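# Stow earphones in chest drawer and close it

## Task

Place the coiled earphones inside the small chest's open drawer, then push that drawer closed, with the chest still standing upright at the end.

## Robot and tools

Robot: two Franka FR3 seven-joint arms, left_arm and right_arm, each carrying a Robotiq 140 two-finger gripper with a wrist camera. The fingers have a hinge and can fold when pushed. Cameras: cam_high (fixed, on a stand behind the arms), cam_left_wrist, cam_right_wrist, all 896x504.

Frames. Scene frame: origin at table-top height, halfway between the two nominal arm bases; +z up, +x forward over the table, left_arm toward +y. Calibrated bases: left_arm at (-0.026, +0.384, +0.017) m, right_arm at (-0.059, -0.449, +0.017) m, each nearly unrotated. Every hand pose, velocity, target and wrist-camera pose in a result is in that arm's own base frame; fixed cameras and the table use the scene frame. Printed positions may be a few cm wrong, worse at long reach. On the gripper, +z points along the fingers and the fingers close along y. end_effector_position is the spot between the pads when closed; fingertips extend about 33 mm past it (gaps up to 40 mm), only 9 mm when wide open.

execute_actions(actions, cameras). actions is a list of actions; each action is a table of up to 15 rows, one row per 1/30 s step; if shorter, its last row repeats to fill 15 steps. Each row is a single flat list of 18 numbers, all in [-1, 1], covering both arms even if one is idle: left dx, dy, dz, rx, ry, rz, left gripper position, force_limit, speed, then the same nine for the right. dx..rz are offsets (not poses) from that arm's Hand target as it stood when the action began, along the arm's own base axes; every row counts from that same start, not from the prior row, and the next action starts afresh, so a repeated offset moves further. Scale: 1.0 = 0.6 m for dx/dy/dz and 180 degrees for the rotation vector rx,ry,rz, turned about the Hand target's position. Six zeros re-request the current Hand target. Images come back only for an empty list or when cameras names them (["all"] for all).

move(target, speed, blend, blocking, cameras). target is one 18-number row laid out as above, or a list of up to 15 such rows; each row is an offset from the Hand targets at the start of the move, never from the previous row. The gripper goes in a straight line, with no obstacle avoidance, and lags or overshoots more when fast. speed: top path speed in m/s, 0.002 to 2 (default 0.25); one value or one per target; turning is capped at twice that in rad/s and at 2.5 rad/s. blend: corner rounding in metres per waypoint (0 = stop there). Total time is capped at 10 s. blocking=false returns after about 0.5 s while the move runs. The result adds a move: line, e.g. done, off_target, moving, held or fault, plus any limits (paced = pose clipped, held = steps withheld). done/off_target say nothing about contact.

wait(seconds 0 to 10) lets time pass with commands held. stop brakes a running move (the fingers keep going). zoom_image(camera, region [x0,y0,x1,y1] in pixels, at most 504 wide and high) enlarges part of a camera's newest image. clear_fault(arm) clears a torque or force fault that a result has already reported. read_manual gives licence texts. finished_scene(scene: current scene number) ends the scene for good, so call it only with the earphones inside and the drawer shut.

Gripper numbers. position: +1 fully open (140 mm), about -0.8 where the pads touch, -1 closes until blocked. force_limit (after a slow close at speed -1, parts up to 40 mm): about 14 N at -1, 40 N at 0, 58 N at +1. speed: about 30 mm/s at -1, 140 at 0, 250 at +1; faster closes squeeze much harder. Both start at +1. To leave a gripper unchanged, resend its last three numbers; a 0 is a real command. object_status: 0 moving, 1 blocked while opening, 2 blocked while closing (a grip), 3 reached target or pads met. It may lag 0.2 to 1.7 s. position_measured is in counts: 3 open, ~75 = 100 mm, 139 = 60 mm, 200 = 20 mm, 230 pads touching. To tighten a grip, raise force_limit and change position slightly (-1 to -0.98); to loosen, reopen and close slowly. Grip with the outer quarter of the pads; nearer the palm the fingers fold and a thin part may slip. Fingertips pushed into a surface fold easily and hide contact.

Motion limits. Each step the command is clipped to 70 mm and 16 degrees from the measured pose; Hand target in the result is that clipped command and the base for the next offsets. A gripper can settle short; send the gap as an offset. If an arm is pushing into something or was dragged, command its target back past the gripper. Big wrist turns can swing the elbow.

Faults. An arm stops (needs clear_fault) when contact torque hits 85 N m on the four big joints or 11 N m on the three wrist joints, when outside force reaches 85 N (held weight counts), when a joint passes its range, or when a joint goes over 110% of its speed limit. If a grip pins a faulted arm, open first. Motor heat from loads, outstretched arms or pushing at unreachable poses can brake an arm for 30 to 60 s; watch for MOTOR HOT.

Result lines: end_effector_position and quat per arm, Hand target, Tool commands, Joint positions, Joint velocities (may read within noise), Joint torques, External joint torques (per earlier action too), Flange force along the gripper's x y z, step readings of position, and Wrist depth: a 7x7 grid of median distances per wrist camera, rows separated by " / ", "-" meaning no value.

Avoid: dropping the earphones or letting anything leave the table, tipping the chest, slamming the drawer, fast hits on fixed or heavy things, letting the arms or grippers touch each other, and hard squeezes on parts still resting on something. Objects may get small random nudges.

Each tool is called after ">>>" as name(argument=value, ...) on one line, values as JSON.

## Session

>>> execute_actions(actions=[])

Scene clock: 0.00 s.
left_arm: end_effector_position=(+0.4274, -0.2475, +0.1376) position_measured=3 object_status=3 end_effector_quat_wxyz=(-0.050, +0.219, +0.922, -0.314) | right_arm: end_effector_position=(+0.5438, +0.0718, +0.1622) position_measured=3 object_status=3 end_effector_quat_wxyz=(-0.026, +0.731, -0.671, +0.122)
Joint positions: left_arm=[-0.414 0.064 0.219 -2.309 -0.761 2.078 2.325] | right_arm=[0.131 -0.061 0.062 -2.365 -0.262 2.475 0.299]
Joint velocities: within noise
Joint torques (N m): no reading
External joint torques (N m): no reading
Flange force (N): no reading
Wrist depth (mm): cam_left_wrist=[594 476 371 304 258 223 196 / 749 531 400 325 272 235 204 / 820 594 439 349 289 245 214 / 968 118 471 373 308 137 217 / - 109 507 408 327 137 96 / - 217 256 373 352 295 101 / - 222 253 339 384 310 -] | cam_right_wrist=[347 331 314 300 287 274 263 / 359 342 324 310 296 282 270 / 374 355 335 319 303 290 278 / 386 124 347 329 314 138 283 / - 114 360 341 322 138 101 / - 391 373 351 334 320 96 / - 408 374 364 345 330 -]
Hand target: left_arm +0.4274, -0.2475, +0.1376; -0.050, +0.219, +0.922, -0.314 | right_arm +0.5438, +0.0718, +0.1622; -0.026, +0.731, -0.671, +0.122
Tool commands: left_gripper/position=+1.0 left_gripper/force_limit=+1.0 left_gripper/speed=+1.0 right_gripper/position=+1.0 right_gripper/force_limit=+1.0 right_gripper/speed=+1.0

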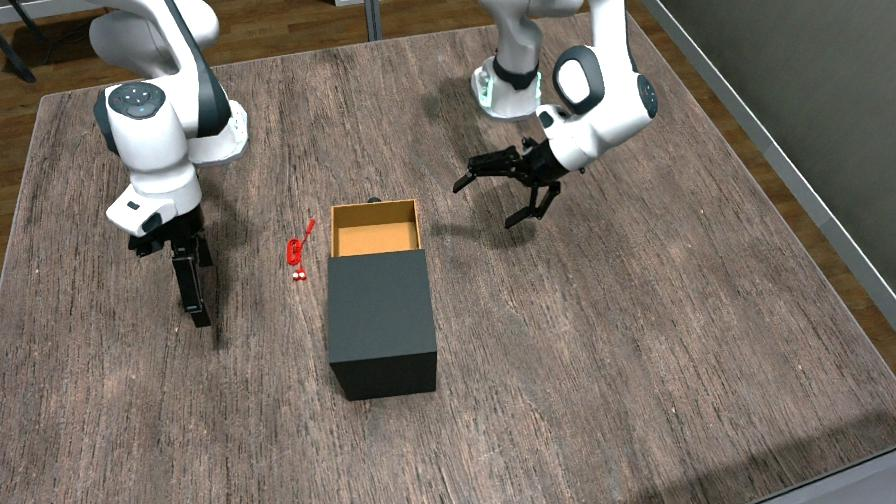

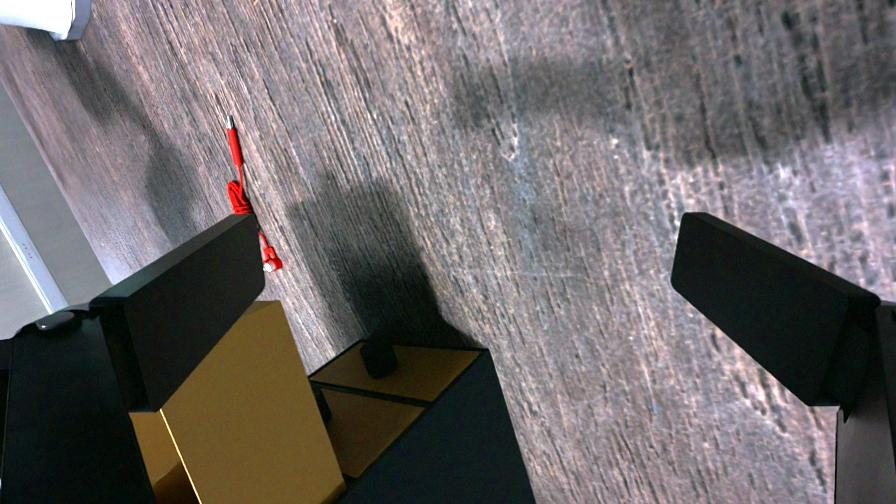

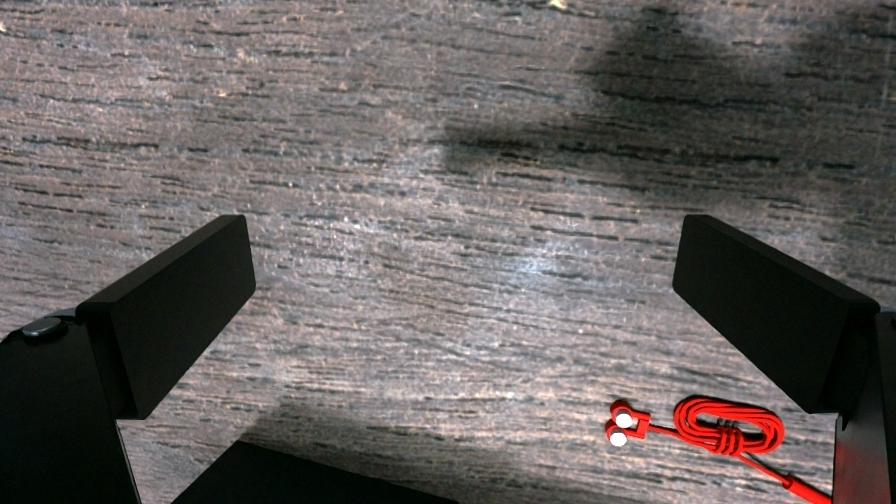

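>>> zoom_image(camera="cam_high", region=[260, 180, 480, 404])

>>> zoom_image(camera="cam_left_wrist", region=[0, 60, 504, 504])

>>> zoom_image(camera="cam_right_wrist", region=[560, 360, 840, 504])

Scaled by 2.250 from the camera's 896x504 image, which has a finer 1280x720 frame.

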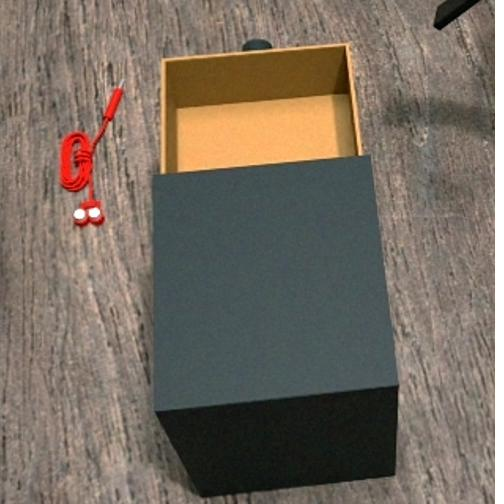

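Scaled by 1.000.

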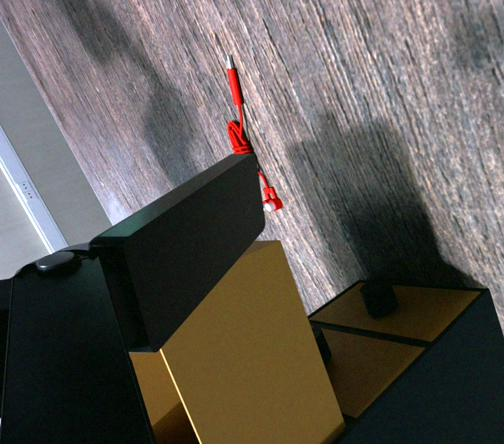

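Scaled by 1.800 from the camera's 896x504 image, which has a finer 1280x720 frame.

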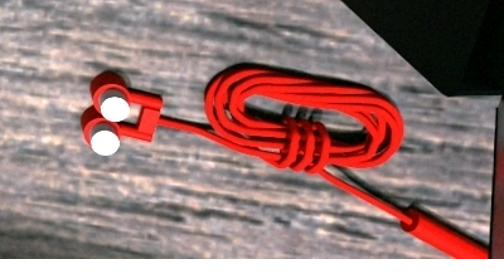

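>>> move(target=[0.057, -0.133, 0.35, 0, 0, 0, 1, 1, 1, -0.206, 0.2137, -0.02, -0.0182, 0.0855, 0.470, 1, 1, 1], speed=0.4, cameras=["all"])

Scene clock: 12.00 s.
left_arm: end_effector_position=(+0.4627, -0.3273, +0.3484) position_measured=3 object_status=3 end_effector_quat_wxyz=(-0.047, +0.220, +0.922, -0.316) | right_arm: end_effector_position=(+0.4207, +0.1998, +0.1506) position_measured=3 object_status=3 end_effector_quat_wxyz=(+0.001, +1.000, -0.002, +0.001)
Joint positions: left_arm=[-0.453 -0.018 0.163 -1.889 -0.657 1.755 1.914] | right_arm=[0.544 -0.155 -0.099 -2.439 -0.024 2.286 -1.104]
Joint velocities: left_arm=[within noise] | right_arm=[0 0 0 0 -0.001 0 -0.006]
Joint torques (N m): left_arm=[0.63 -29.19 -0.56 24.79 0.01 1.48 -0.21] | right_arm=[0.96 -24.93 -0.08 24.33 1.15 2.36 -0.17]
External joint torques (N m): left_arm=[0.74 2.22 -0.36 0.35 0.55 -0.07 -0.15] | right_arm=[0.93 0.22 -0.39 1.62 0.52 -0.29 -0.17]
Flange force (N): left_arm=[-7.9 1.5 -1.2] | right_arm=[5.5 -2.9 -2.2]
Wrist depth (mm): cam_left_wrist=[- 866 670 547 458 396 349 / - 939 720 572 486 419 366 / - 968 471 394 491 440 381 / 321 118 891 440 406 137 390 / - 110 979 477 354 127 96 / - 110 1059 420 367 526 - / - 2503 1239 972 374 572 -] | cam_right_wrist=[268 270 271 273 275 275 277 / 281 284 286 286 289 292 293 / 296 299 301 303 306 308 310 / 313 124 317 319 322 138 323 / - 114 338 340 344 129 101 / - 357 361 363 366 373 96 / - 383 386 389 393 396 -]
Hand target: left_arm +0.4616, -0.3273, +0.3476; -0.050, +0.219, +0.922, -0.314 | right_arm +0.4202, +0.2000, +0.1502; +0.001, +1.000, +0.001, +0.000
Off the commanded pose: left_arm 0.001 m, 0 deg | right_arm 0.001 m, 0 deg.
move: done; limits=paced

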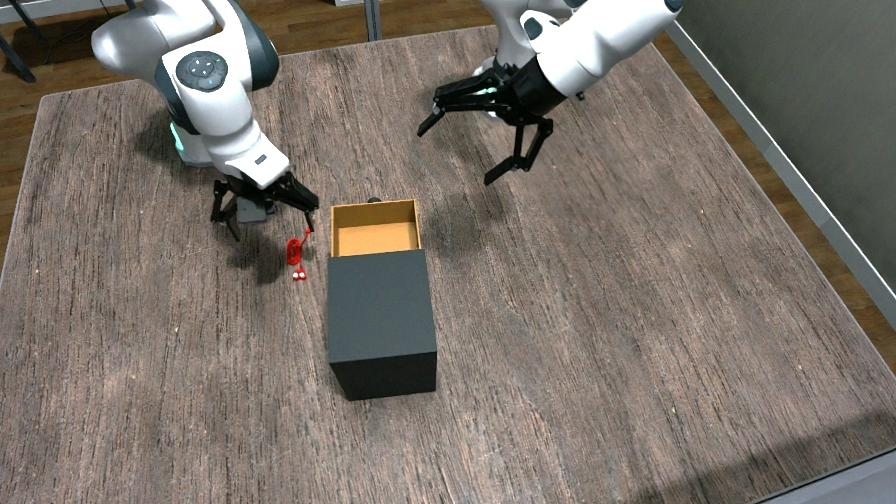

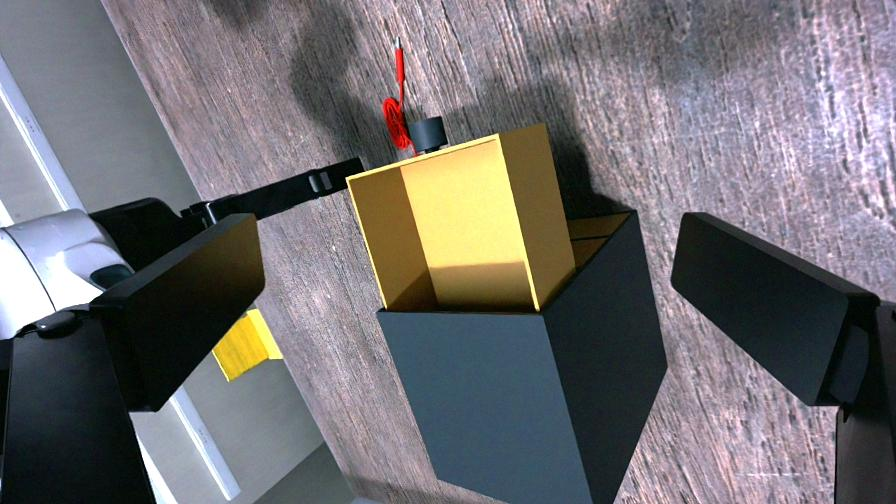

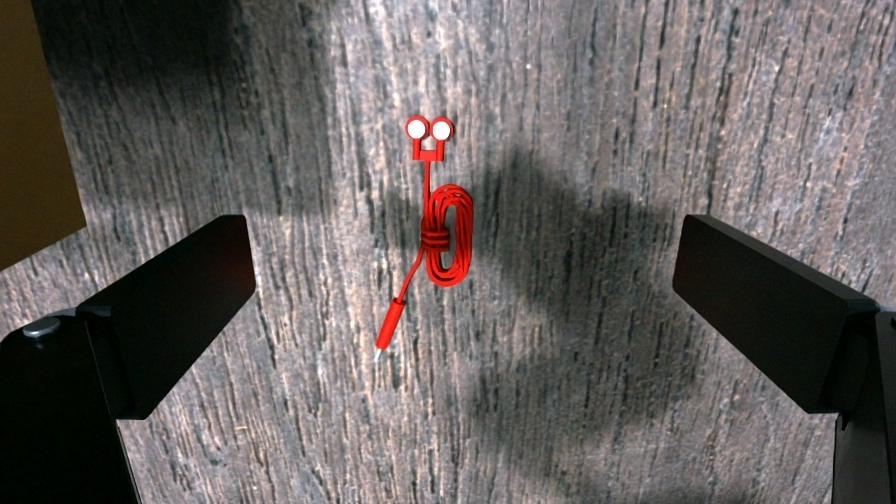

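>>> move(target=[[0, 0.1667, 0.1, 0, 0, 0, 1, 1, 1, -0.0837, -0.0028, -0.117, 0, 0, -0.015, 0.05, -1, 0], [0, 0.1667, 0.1, 0, 0, 0, 1, 1, 1, -0.0837, -0.0028, -0.2187, 0, 0, -0.015, 0.05, -1, 0]], speed=[0.3, 0.12], blend=[0.02, 0], cameras=["all"])

Scene clock: 21.33 s.
left_arm: end_effector_position=(+0.4627, -0.2271, +0.4084) position_measured=3 object_status=3 end_effector_quat_wxyz=(-0.049, +0.214, +0.923, -0.316) | right_arm: end_effector_position=(+0.3695, +0.1967, +0.0190) position_measured=123 object_status=3 end_effector_quat_wxyz=(+0.002, +1.000, -0.021, -0.001)
Joint positions: left_arm=[-0.365 -0.08 0.268 -1.798 -0.601 1.525 1.959] | right_arm=[0.559 0.023 -0.068 -2.666 0 2.685 -1.039]
Joint velocities: left_arm=[within noise] | right_arm=[0 0 0 0.003 0 0.004 0.001]
Joint torques (N m): left_arm=[0.52 -26.11 -1.19 24.3 -0.29 1.4 0.17] | right_arm=[0.98 -25.78 0.3 18.63 0.91 2.91 0.17]
External joint torques (N m): left_arm=[0.52 2.07 -0.57 0.28 0.53 -0.07 0.23] | right_arm=[0.96 0.17 0.3 1.39 0.55 0.29 0.17]
Flange force (N): left_arm=[-6.8 2.2 -2.4] | right_arm=[3.1 -4.1 1.5]
Wrist depth (mm): cam_left_wrist=[400 953 746 610 512 447 390 / 412 964 812 652 541 469 408 / 437 496 629 558 578 494 431 / 429 118 976 527 579 136 439 / - 110 1126 460 618 128 96 / - 102 1174 - 673 600 - / - 2608 1297 1037 760 635 -] | cam_right_wrist=[149 150 151 152 153 154 156 / 157 158 160 159 161 162 163 / 166 167 168 165 170 171 172 / 175 176 173 174 176 181 183 / - 84 122 190 187 88 91 / - - 202 203 204 - - / - - 216 217 219 - -]
Hand target: left_arm +0.4616, -0.2273, +0.4076; -0.050, +0.219, +0.922, -0.314 | right_arm +0.3700, +0.1983, +0.0190; +0.001, +1.000, -0.023, +0.000
Off the commanded pose: left_arm 0.001 m, 1 deg | right_arm 0.002 m, 0 deg.
move: done

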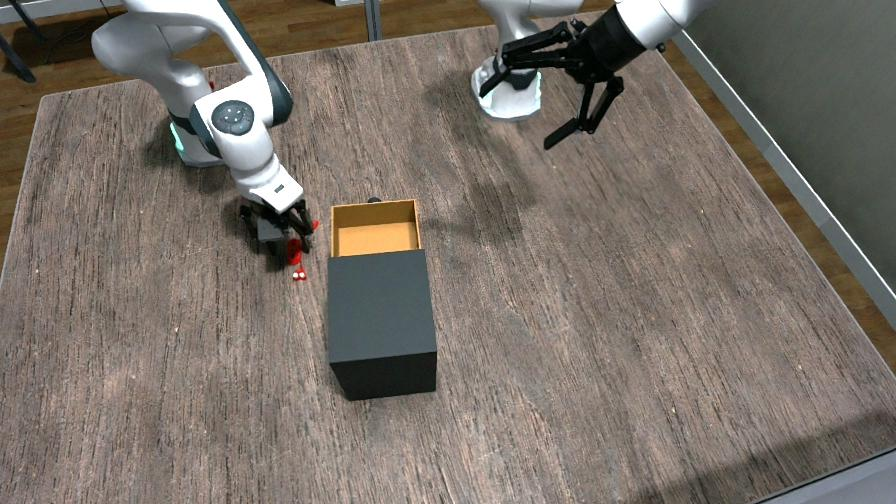

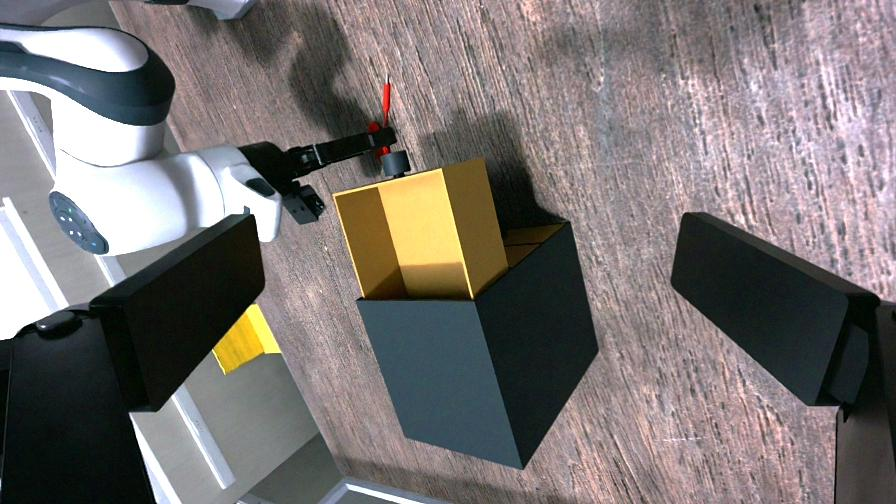

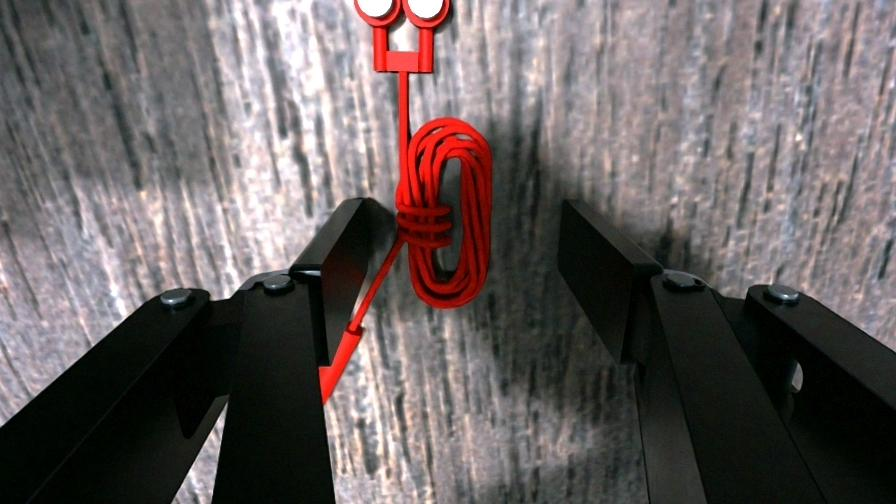

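>>> move(target=[[0, 0, 0, 0, 0, 0, 1, 1, 1, 0.0133, 0.0112, 0, 0, 0, 0, 0.05, -1, 0], [0, 0, 0, 0, 0, 0, 1, 1, 1, 0.0133, 0.0112, 0, 0, 0, 0, -1, -0.3, -1]], speed=0.05, cameras=["cam_right_wrist"])

Scene clock: 25.87 s.
left_arm: end_effector_position=(+0.4627, -0.2272, +0.4084) position_measured=3 object_status=3 end_effector_quat_wxyz=(-0.048, +0.215, +0.923, -0.316) | right_arm: end_effector_position=(+0.3792, +0.2043, +0.0196) position_measured=215 object_status=0 end_effector_quat_wxyz=(+0.000, +1.000, -0.021, +0.001)
Joint positions: left_arm=[-0.365 -0.08 0.268 -1.798 -0.601 1.525 1.96] | right_arm=[0.562 0.046 -0.066 -2.633 0.003 2.681 -1.036]
Joint torques (N m): left_arm=[0.54 -26.09 -1.18 24.3 -0.3 1.39 0.13] | right_arm=[1 -26.54 0.26 18.52 0.89 2.41 0.24]
External joint torques (N m): left_arm=[0.57 2.03 -0.53 0.33 0.52 -0.07 0.2] | right_arm=[0.99 0.35 0.27 1.08 0.53 -0.23 0.24]
Flange force (N): left_arm=[-6.8 2.2 -2.5] | right_arm=[2.9 -4.1 0.5]
Wrist depth (mm): cam_left_wrist=[409 953 762 609 514 449 391 / 402 968 815 652 543 468 408 / 434 493 615 517 586 496 427 / 429 118 953 549 589 137 436 / - 109 1106 470 593 128 96 / - 102 1163 518 644 601 - / - - 1137 1016 762 627 -] | cam_right_wrist=[150 151 152 150 154 154 157 / 158 159 161 161 162 163 164 / 167 168 169 167 171 172 173 / 176 177 177 136 178 182 183 / 187 186 - 94 94 189 195 / 197 - - - 70 - 205 / - - - - - 72 -]
Hand target: left_arm +0.4616, -0.2273, +0.4076; -0.050, +0.219, +0.922, -0.314 | right_arm +0.3780, +0.2050, +0.0190; +0.001, +1.000, -0.023, +0.000
Off the commanded pose: left_arm 0.001 m, 1 deg | right_arm 0.002 m, 0 deg.
move: done
Images, in order (width x height): cam_right_wrist 896x504.

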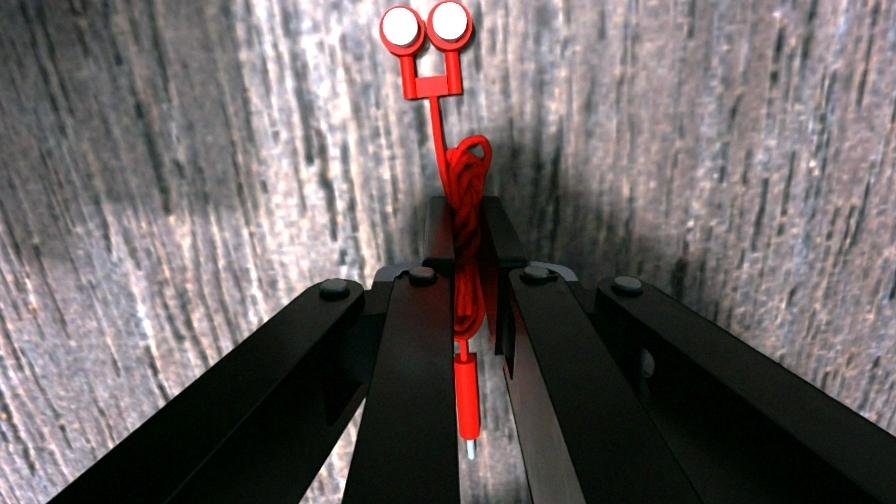

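>>> wait(seconds=0.6)

Scene clock: 26.60 s.
left_arm: end_effector_position=(+0.4627, -0.2272, +0.4084) position_measured=3 object_status=3 end_effector_quat_wxyz=(-0.048, +0.215, +0.923, -0.316) | right_arm: end_effector_position=(+0.3792, +0.2043, +0.0196) position_measured=215 object_status=2 end_effector_quat_wxyz=(+0.000, +1.000, -0.021, +0.001)
Joint positions: left_arm=[-0.365 -0.08 0.268 -1.798 -0.601 1.525 1.96] | right_arm=[0.562 0.046 -0.066 -2.633 0.003 2.681 -1.036]
Joint torques (N m): left_arm=[0.51 -26.06 -1.21 24.3 -0.29 1.4 0.14] | right_arm=[0.98 -26.62 0.29 18.48 0.9 2.38 0.2]
External joint torques (N m): left_arm=[0.69 2.16 -0.4 0.24 0.54 -0.06 0.2] | right_arm=[1.05 0.22 0.4 1.05 0.53 -0.25 0.2]
Flange force (N): left_arm=[-6.9 2.5 -2.5] | right_arm=[2.6 -4.0 0.0]
Wrist depth (mm): cam_left_wrist=[600 942 753 610 516 446 392 / 414 957 810 654 548 468 412 / 442 489 610 535 583 494 431 / 432 118 928 536 583 137 434 / - 109 1121 468 597 128 96 / - 102 1258 539 661 601 - / - - 1215 999 762 632 -] | cam_right_wrist=[150 151 152 150 154 155 157 / 158 159 160 161 162 163 164 / 167 167 169 168 171 172 173 / 176 177 177 136 179 182 183 / 187 186 - 94 94 190 195 / 197 - - - 70 - 206 / - - - - - 72 -]
Hand target: left_arm +0.4616, -0.2273, +0.4076; -0.050, +0.219, +0.922, -0.314 | right_arm +0.3780, +0.2050, +0.0190; +0.001, +1.000, -0.023, +0.000
Tool commands: left_gripper/position=+1.0 left_gripper/force_limit=+1.0 left_gripper/speed=+1.0 right_gripper/position=-1.0 right_gripper/force_limit=-0.3 right_gripper/speed=-1.0
Off the commanded pose: left_arm 0.001 m, 1 deg | right_arm 0.002 m, 0 deg.
wait: 0.60 s; at rest by 0.03 s

>>> move(target=[0, 0, 0, 0, 0, 0, 1, 1, 1, 0, 0, 0.45, 0, 0, 0, -1, -0.3, -1], speed=0.2, cameras=["all"])

Scene clock: 30.03 s.
left_arm: end_effector_position=(+0.4627, -0.2272, +0.4084) position_measured=3 object_status=3 end_effector_quat_wxyz=(-0.048, +0.215, +0.923, -0.316) | right_arm: end_effector_position=(+0.3782, +0.2056, +0.2892) position_measured=215 object_status=2 end_effector_quat_wxyz=(-0.001, +1.000, -0.021, +0.001)
Joint positions: left_arm=[-0.365 -0.08 0.268 -1.798 -0.601 1.525 1.96] | right_arm=[0.56 -0.403 -0.055 -2.309 -0.022 1.908 -1.013]
Joint velocities: left_arm=[within noise] | right_arm=[0 0 0 0 -0.002 -0.005 -0.002]
Joint torques (N m): left_arm=[0.56 -26.08 -1.26 24.3 -0.28 1.39 0.15] | right_arm=[-0.11 -18.47 0.64 26.55 0.88 2.4 0.21]
External joint torques (N m): left_arm=[0.61 2 -0.59 0.35 0.53 -0.07 0.21] | right_arm=[-0.01 0.12 0.48 1.65 0.11 -0.26 0.21]
Flange force (N): left_arm=[-6.8 2.1 -2.6] | right_arm=[3.5 -3.4 -4.3]
Wrist depth (mm): cam_left_wrist=[2816 976 751 621 516 446 392 / - 1028 812 650 548 470 411 / - 527 908 629 583 488 431 / 389 118 983 448 589 137 437 / - 109 1121 468 600 128 96 / - 2816 1169 478 650 610 - / - 2881 1174 1011 762 635 -] | cam_right_wrist=[252 248 398 398 404 405 405 / 262 420 420 419 423 427 428 / 436 441 442 172 448 452 453 / 463 466 463 124 468 478 478 / 494 487 - 88 94 500 509 / - - - - 70 - 540 / - - - - - 72 -]
Hand target: left_arm +0.4616, -0.2273, +0.4076; -0.050, +0.219, +0.922, -0.314 | right_arm +0.3780, +0.2050, +0.2890; +0.001, +1.000, -0.023, +0.000
Off the commanded pose: left_arm 0.001 m, 1 deg | right_arm 0.001 m, 0 deg.
move: done

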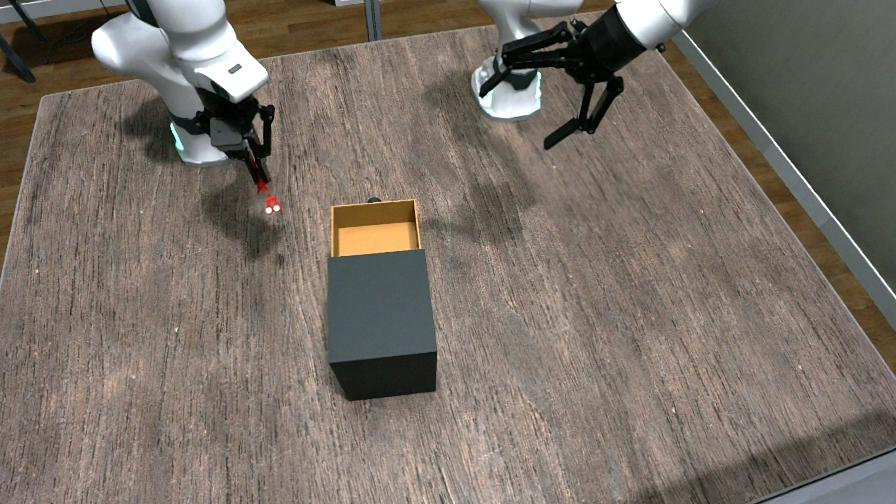

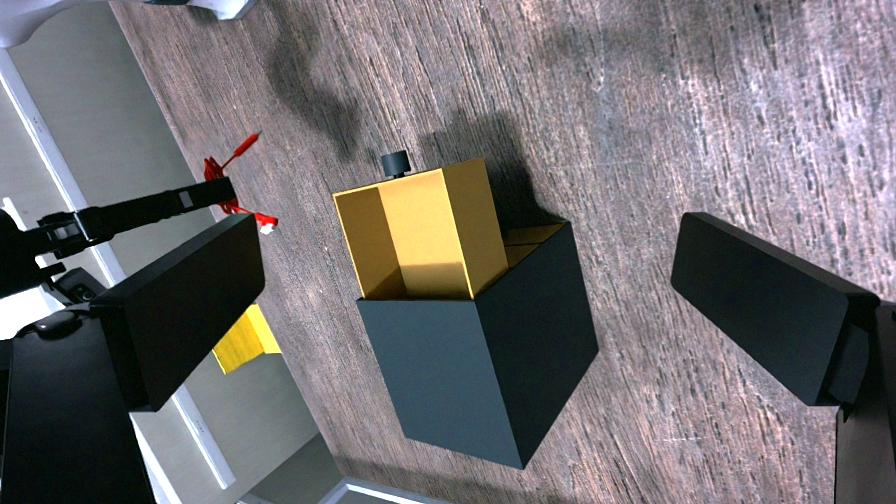

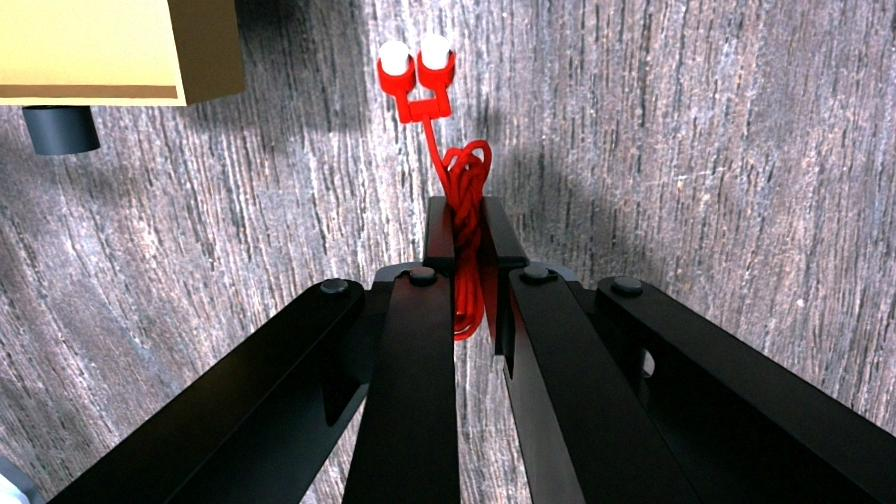

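>>> move(target=[[0, 0, 0, 0, 0, 0, 1, 1, 1, 0.04, 0.07, 0.1183, 0, 0, -0.1, -1, -0.3, -1], [0, 0, 0, 0, 0, 0, 1, 1, 1, 0.1828, 0.335, 0.1183, 0, 0, -0.368, -1, -0.3, -1]], speed=[0.35, 0.35], blend=[0.04, 0], cameras=["all"])

Scene clock: 42.00 s.
left_arm: end_effector_position=(+0.4627, -0.2272, +0.4084) position_measured=3 object_status=3 end_effector_quat_wxyz=(-0.048, +0.215, +0.923, -0.316) | right_arm: end_effector_position=(+0.4875, +0.4067, +0.3603) position_measured=215 object_status=2 end_effector_quat_wxyz=(-0.001, +0.827, -0.563, -0.001)
Joint positions: left_arm=[-0.365 -0.08 0.268 -1.798 -0.601 1.525 1.96] | right_arm=[0.593 0.252 0.121 -1.378 -0.027 1.63 0.336]
Joint velocities: left_arm=[within noise] | right_arm=[0.001 -0.001 0 0 0.001 0 0.006]
Joint torques (N m): left_arm=[0.56 -26.06 -1.23 24.33 -0.29 1.41 0.15] | right_arm=[1 -40.12 0.71 26.07 0.67 2.25 0.11]
External joint torques (N m): left_arm=[0.52 2.07 -0.66 0.34 0.52 -0.07 0.21] | right_arm=[0.97 -0.07 -0.43 1.93 -0.08 -0.27 0.11]
Flange force (N): left_arm=[-7.0 2.1 -2.5] | right_arm=[-4.4 -10.1 -7.4]
Wrist depth (mm): cam_left_wrist=[2406 968 749 612 516 442 390 / - 1024 812 650 547 468 409 / 2453 1121 911 649 586 495 430 / - 118 976 511 587 137 435 / - 109 1050 460 591 128 96 / - 109 1191 - 637 600 - / - 2693 2608 987 760 631 -] | cam_right_wrist=[243 245 244 315 462 468 470 / 249 255 258 333 345 493 495 / 511 269 276 172 514 523 521 / 535 537 339 123 544 553 554 / 568 565 - 88 94 577 590 / 593 - - - 70 - 620 / - - - - - 71 -]
Hand target: left_arm +0.4616, -0.2273, +0.4076; -0.050, +0.219, +0.922, -0.314 | right_arm +0.4877, +0.4060, +0.3600; +0.000, +0.825, -0.566, +0.000
Off the commanded pose: left_arm 0.001 m, 1 deg | right_arm 0.001 m, 0 deg.
move: done; limits=paced

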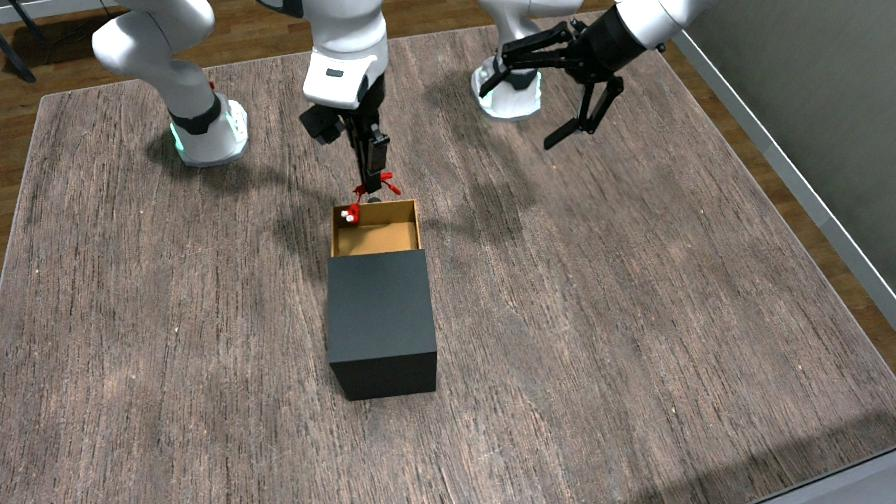

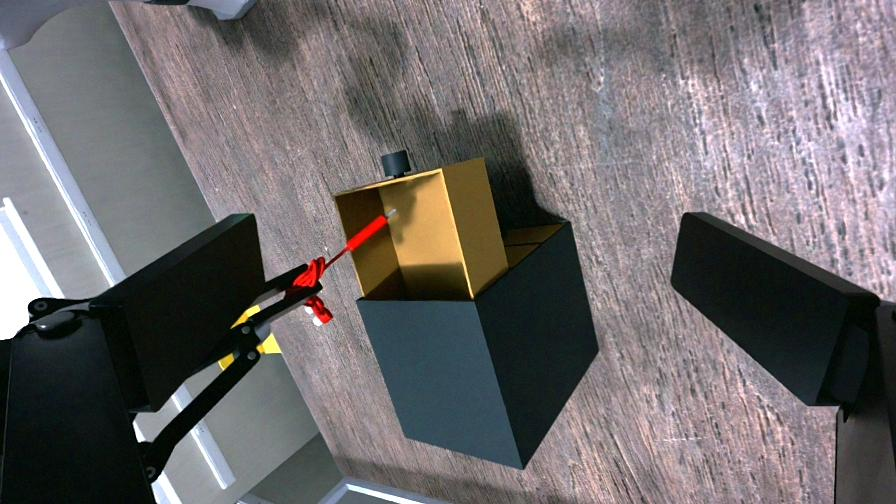

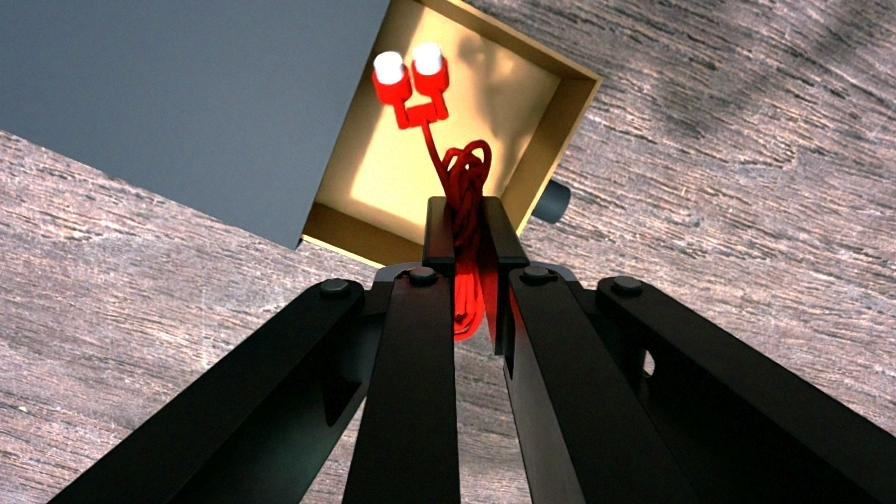

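>>> move(target=[[0, 0, 0, 0, 0, 0, 1, 1, 1, 0.0013, 0, -0.2883, 0, 0, 0, -1, -0.3, -1], [0, 0, 0, 0, 0, 0, 1, 1, 1, 0.0013, 0, -0.2883, 0, 0, 0, -0.325, -0.3, -1]], speed=[0.18, 0.1], cameras=["all"])

Scene clock: 47.63 s.
left_arm: end_effector_position=(+0.4627, -0.2272, +0.4084) position_measured=3 object_status=3 end_effector_quat_wxyz=(-0.048, +0.215, +0.923, -0.316) | right_arm: end_effector_position=(+0.4873, +0.4056, +0.1858) position_measured=170 object_status=0 end_effector_quat_wxyz=(+0.002, +0.826, -0.564, -0.002)
Joint positions: left_arm=[-0.365 -0.08 0.268 -1.798 -0.601 1.525 1.96] | right_arm=[0.591 0.293 0.113 -1.767 -0.034 2.053 0.342]
Joint torques (N m): left_arm=[0.55 -26.04 -1.26 24.35 -0.29 1.4 0.11] | right_arm=[0.83 -42.05 1.17 25.43 0.62 2.82 0.2]
External joint torques (N m): left_arm=[0.73 2 -0.45 0.38 0.54 -0.06 0.17] | right_arm=[0.88 -0.67 -0.1 1.29 -0.04 0.31 0.2]
Flange force (N): left_arm=[-6.9 2.3 -2.8] | right_arm=[-2.2 -2.9 -1.6]
Wrist depth (mm): cam_left_wrist=[- 976 746 609 513 444 391 / - 1032 802 656 543 468 412 / - 1096 869 616 579 497 429 / 246 118 396 457 593 137 439 / - 109 371 - 596 128 96 / - 272 1147 - 634 594 - / - 2816 2693 1028 758 627 -] | cam_right_wrist=[- - 154 156 160 119 307 / - 90 160 165 169 151 320 / - 165 171 166 178 135 346 / - 176 178 186 153 139 366 / - 78 92 183 - 91 384 / - 78 - 204 70 - - / - - - 169 - - -]
Hand target: left_arm +0.4616, -0.2273, +0.4076; -0.050, +0.219, +0.922, -0.314 | right_arm +0.4884, +0.4060, +0.1870; +0.000, +0.825, -0.566, +0.000
Off the commanded pose: left_arm 0.001 m, 1 deg | right_arm 0.002 m, 0 deg.
move: done

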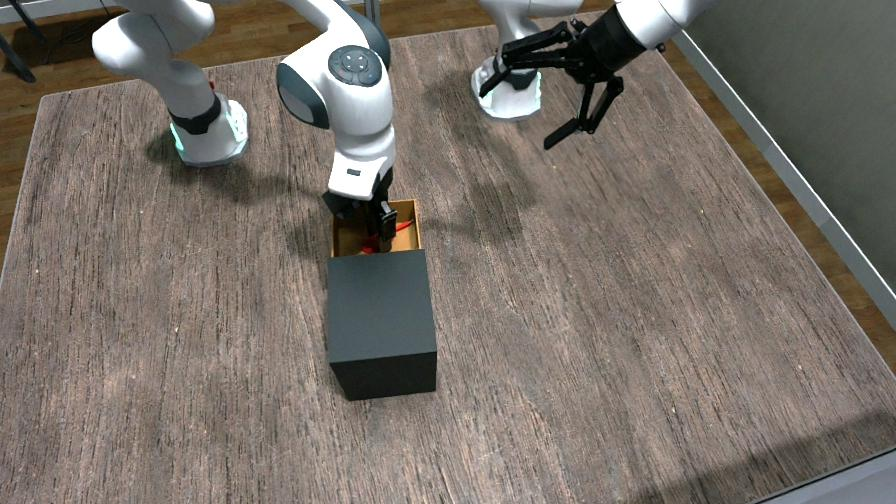

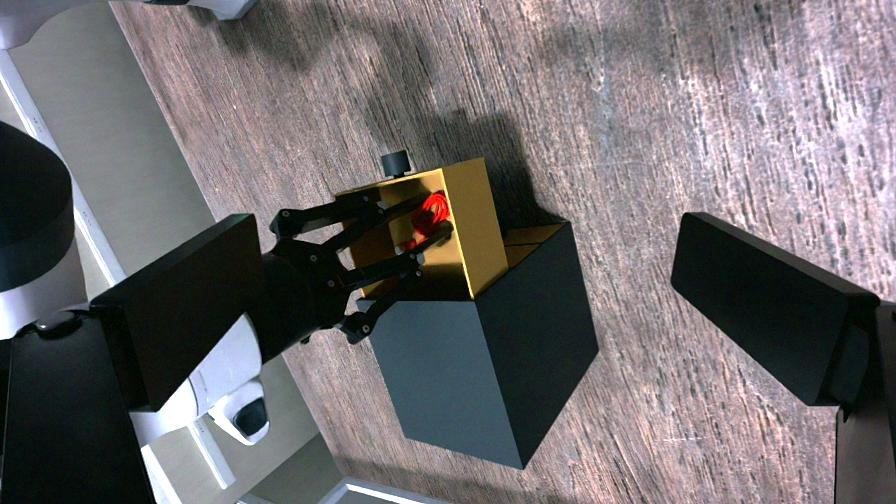

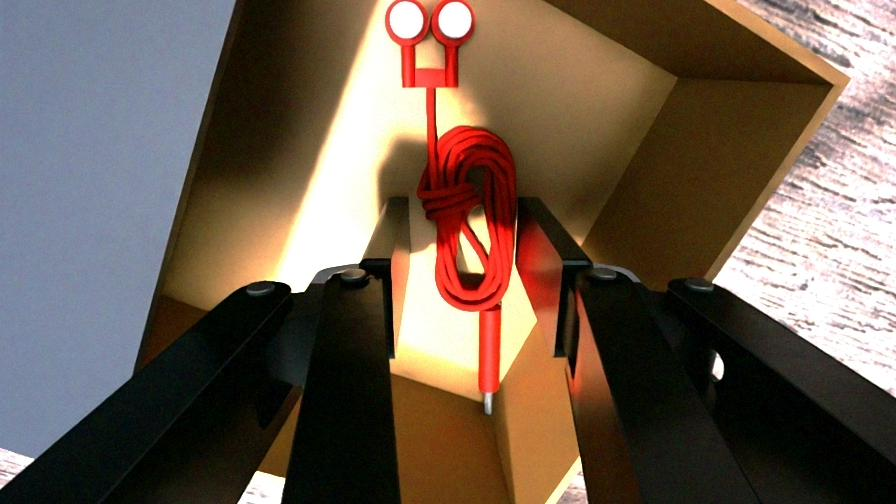

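>>> move(target=[0, 0, 0, 0, 0, 0, 1, 1, 1, 0, 0, 0.1333, 0, 0, 0, -0.325, -0.3, -1], speed=0.25, cameras=["cam_right_wrist"])

>>> move(target=[[0, 0, 0, 0, 0, 0, 1, 1, 1, -0.2223, 0.0017, 0, 0, 0, 0.363, -0.9, -0.5, 0], [0, 0, 0, 0, 0, 0, 1, 1, 1, -0.2223, 0.0017, -0.1533, 0, 0, 0.363, -0.9, -0.5, 0]], speed=[0.5, 0.25], blend=[0.03, 0], cameras=["all"])

Scene clock: 49.87 s.
left_arm: end_effector_position=(+0.4627, -0.2272, +0.4084) position_measured=3 object_status=3 end_effector_quat_wxyz=(-0.048, +0.215, +0.923, -0.316) | right_arm: end_effector_position=(+0.4902, +0.4050, +0.2674) position_measured=170 object_status=3 end_effector_quat_wxyz=(-0.001, +0.824, -0.566, +0.001)
Joint positions: left_arm=[-0.365 -0.08 0.268 -1.798 -0.601 1.525 1.96] | right_arm=[0.591 0.244 0.113 -1.627 -0.03 1.871 0.342]
Joint velocities: left_arm=[within noise] | right_arm=[-0.001 0.001 0 0 0 -0.004 0.001]
Joint torques (N m): left_arm=[0.57 -26.04 -1.16 24.32 -0.28 1.38 0.14] | right_arm=[0.72 -40.52 1.45 26.22 1.25 2.25 -0.02]
External joint torques (N m): left_arm=[0.7 2.22 -0.4 0.24 0.55 -0.08 0.2] | right_arm=[0.67 -0.11 0.32 1.51 0.54 -0.29 -0.01]
Flange force (N): left_arm=[-7.1 2.6 -2.6] | right_arm=[-3.0 -6.4 -4.0]
Wrist depth (mm): cam_left_wrist=[- 957 749 607 515 441 396 / - 1028 807 652 546 469 410 / - 1131 885 626 583 494 424 / - 118 531 523 587 137 439 / - 109 388 487 593 128 96 / - 270 1126 518 644 603 - / - 2193 1332 1024 758 639 -] | cam_right_wrist=[158 159 161 229 375 382 383 / 166 167 235 244 246 403 404 / 175 176 252 255 253 426 427 / 183 184 239 272 164 446 451 / 463 78 92 260 - 91 475 / - 78 - 501 - - - / - - - 535 - - -]
Hand target: left_arm +0.4616, -0.2273, +0.4076; -0.050, +0.219, +0.922, -0.314 | right_arm +0.4884, +0.4060, +0.2670; +0.000, +0.825, -0.566, +0.000
Off the commanded pose: left_arm 0.001 m, 1 deg | right_arm 0.002 m, 0 deg.
move: done
Images, in order (width x height): cam_right_wrist 896x504.

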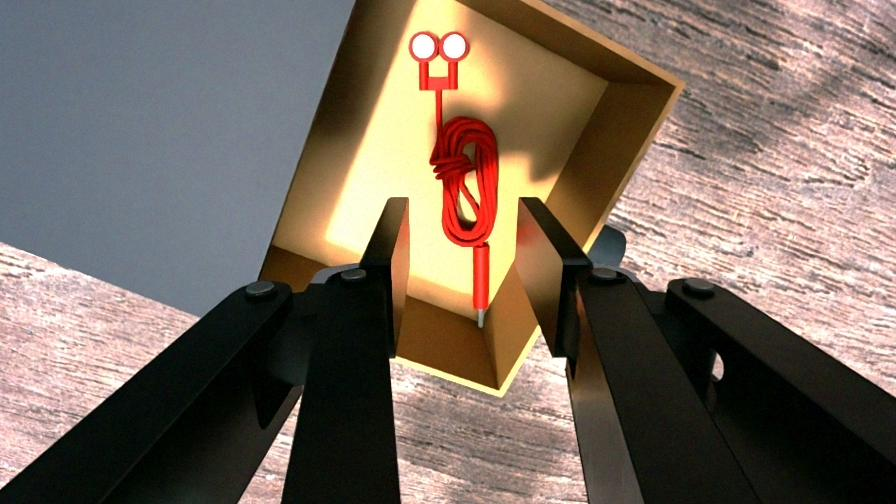

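Scene clock: 52.87 s.
left_arm: end_effector_position=(+0.4627, -0.2272, +0.4084) position_measured=3 object_status=3 end_effector_quat_wxyz=(-0.048, +0.215, +0.923, -0.316) | right_arm: end_effector_position=(+0.3541, +0.4070, +0.1742) position_measured=233 object_status=3 end_effector_quat_wxyz=(+0.002, +0.999, -0.033, -0.001)
Joint positions: left_arm=[-0.365 -0.08 0.268 -1.798 -0.601 1.525 1.96] | right_arm=[0.611 0.029 0.246 -2.155 -0.011 2.179 -0.642]
Joint velocities: left_arm=[within noise] | right_arm=[0.002 0 0 0 0.001 0.001 -0.007]
Joint torques (N m): left_arm=[0.5 -26.06 -1.23 24.31 -0.29 1.4 0.14] | right_arm=[-0.2 -32.21 0.19 24.28 1.18 2.89 -0.15]
External joint torques (N m): left_arm=[0.39 2.21 -0.72 0.25 0.51 -0.08 0.2] | right_arm=[-0.26 -1.13 -0.12 0.87 0.54 0.3 -0.15]
Flange force (N): left_arm=[-7.2 2.1 -2.2] | right_arm=[-0.1 1.2 -2.0]
Wrist depth (mm): cam_left_wrist=[- 960 751 612 519 448 391 / 244 297 398 649 549 471 408 / 244 260 885 535 582 496 427 / 2253 118 979 486 589 136 437 / - 109 1126 470 600 128 96 / - 2848 1203 - 650 600 - / - 2753 1169 1028 758 632 -] | cam_right_wrist=[288 290 291 105 296 298 300 / 303 305 308 310 312 314 316 / 321 323 325 325 329 332 334 / 338 340 342 124 346 351 355 / 359 359 - 88 88 370 378 / 376 - - - 70 - 399 / - - - - - - -]
Hand target: left_arm +0.4616, -0.2273, +0.4076; -0.050, +0.219, +0.922, -0.314 | right_arm +0.3551, +0.4070, +0.1750; +0.001, +1.000, -0.031, +0.000
Off the commanded pose: left_arm 0.001 m, 1 deg | right_arm 0.001 m, 0 deg.
move: done; limits=paced

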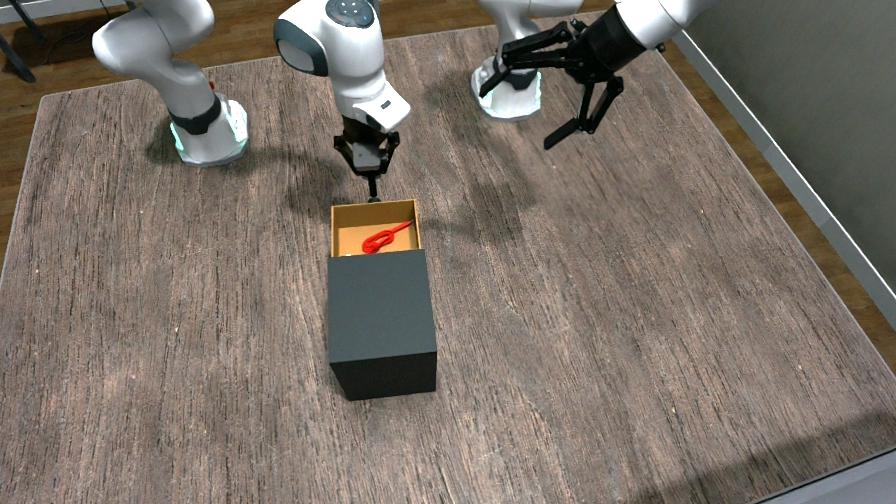

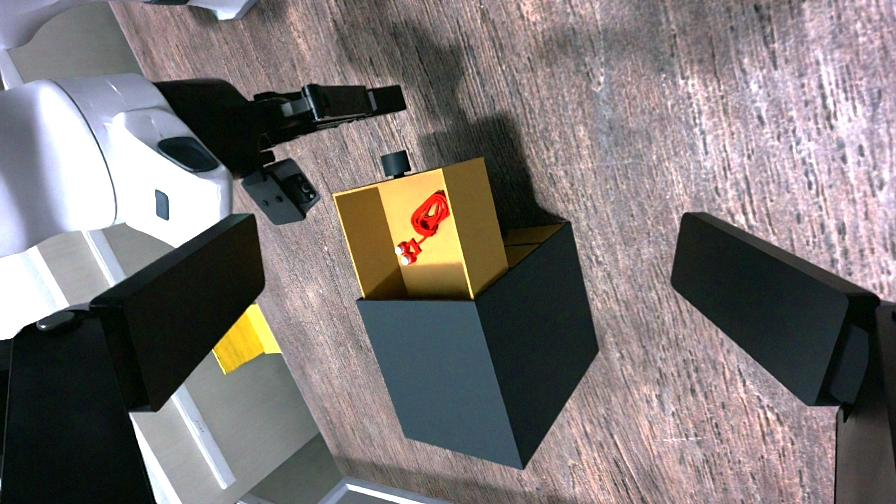

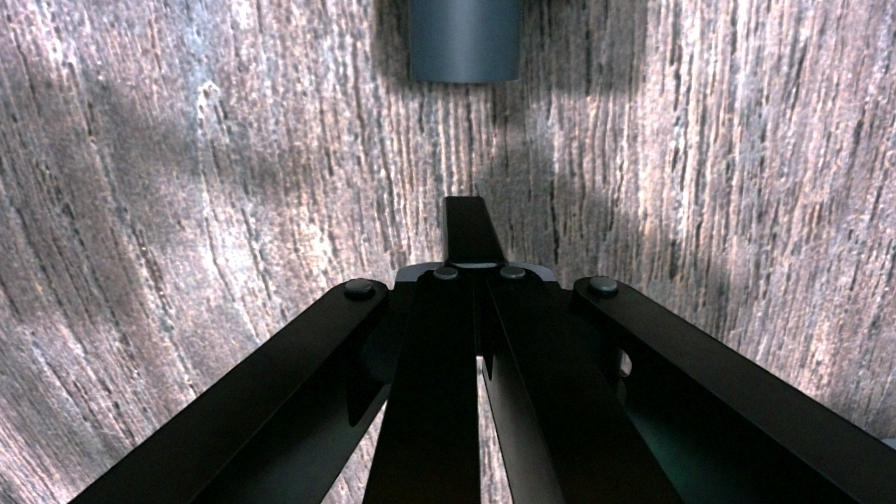

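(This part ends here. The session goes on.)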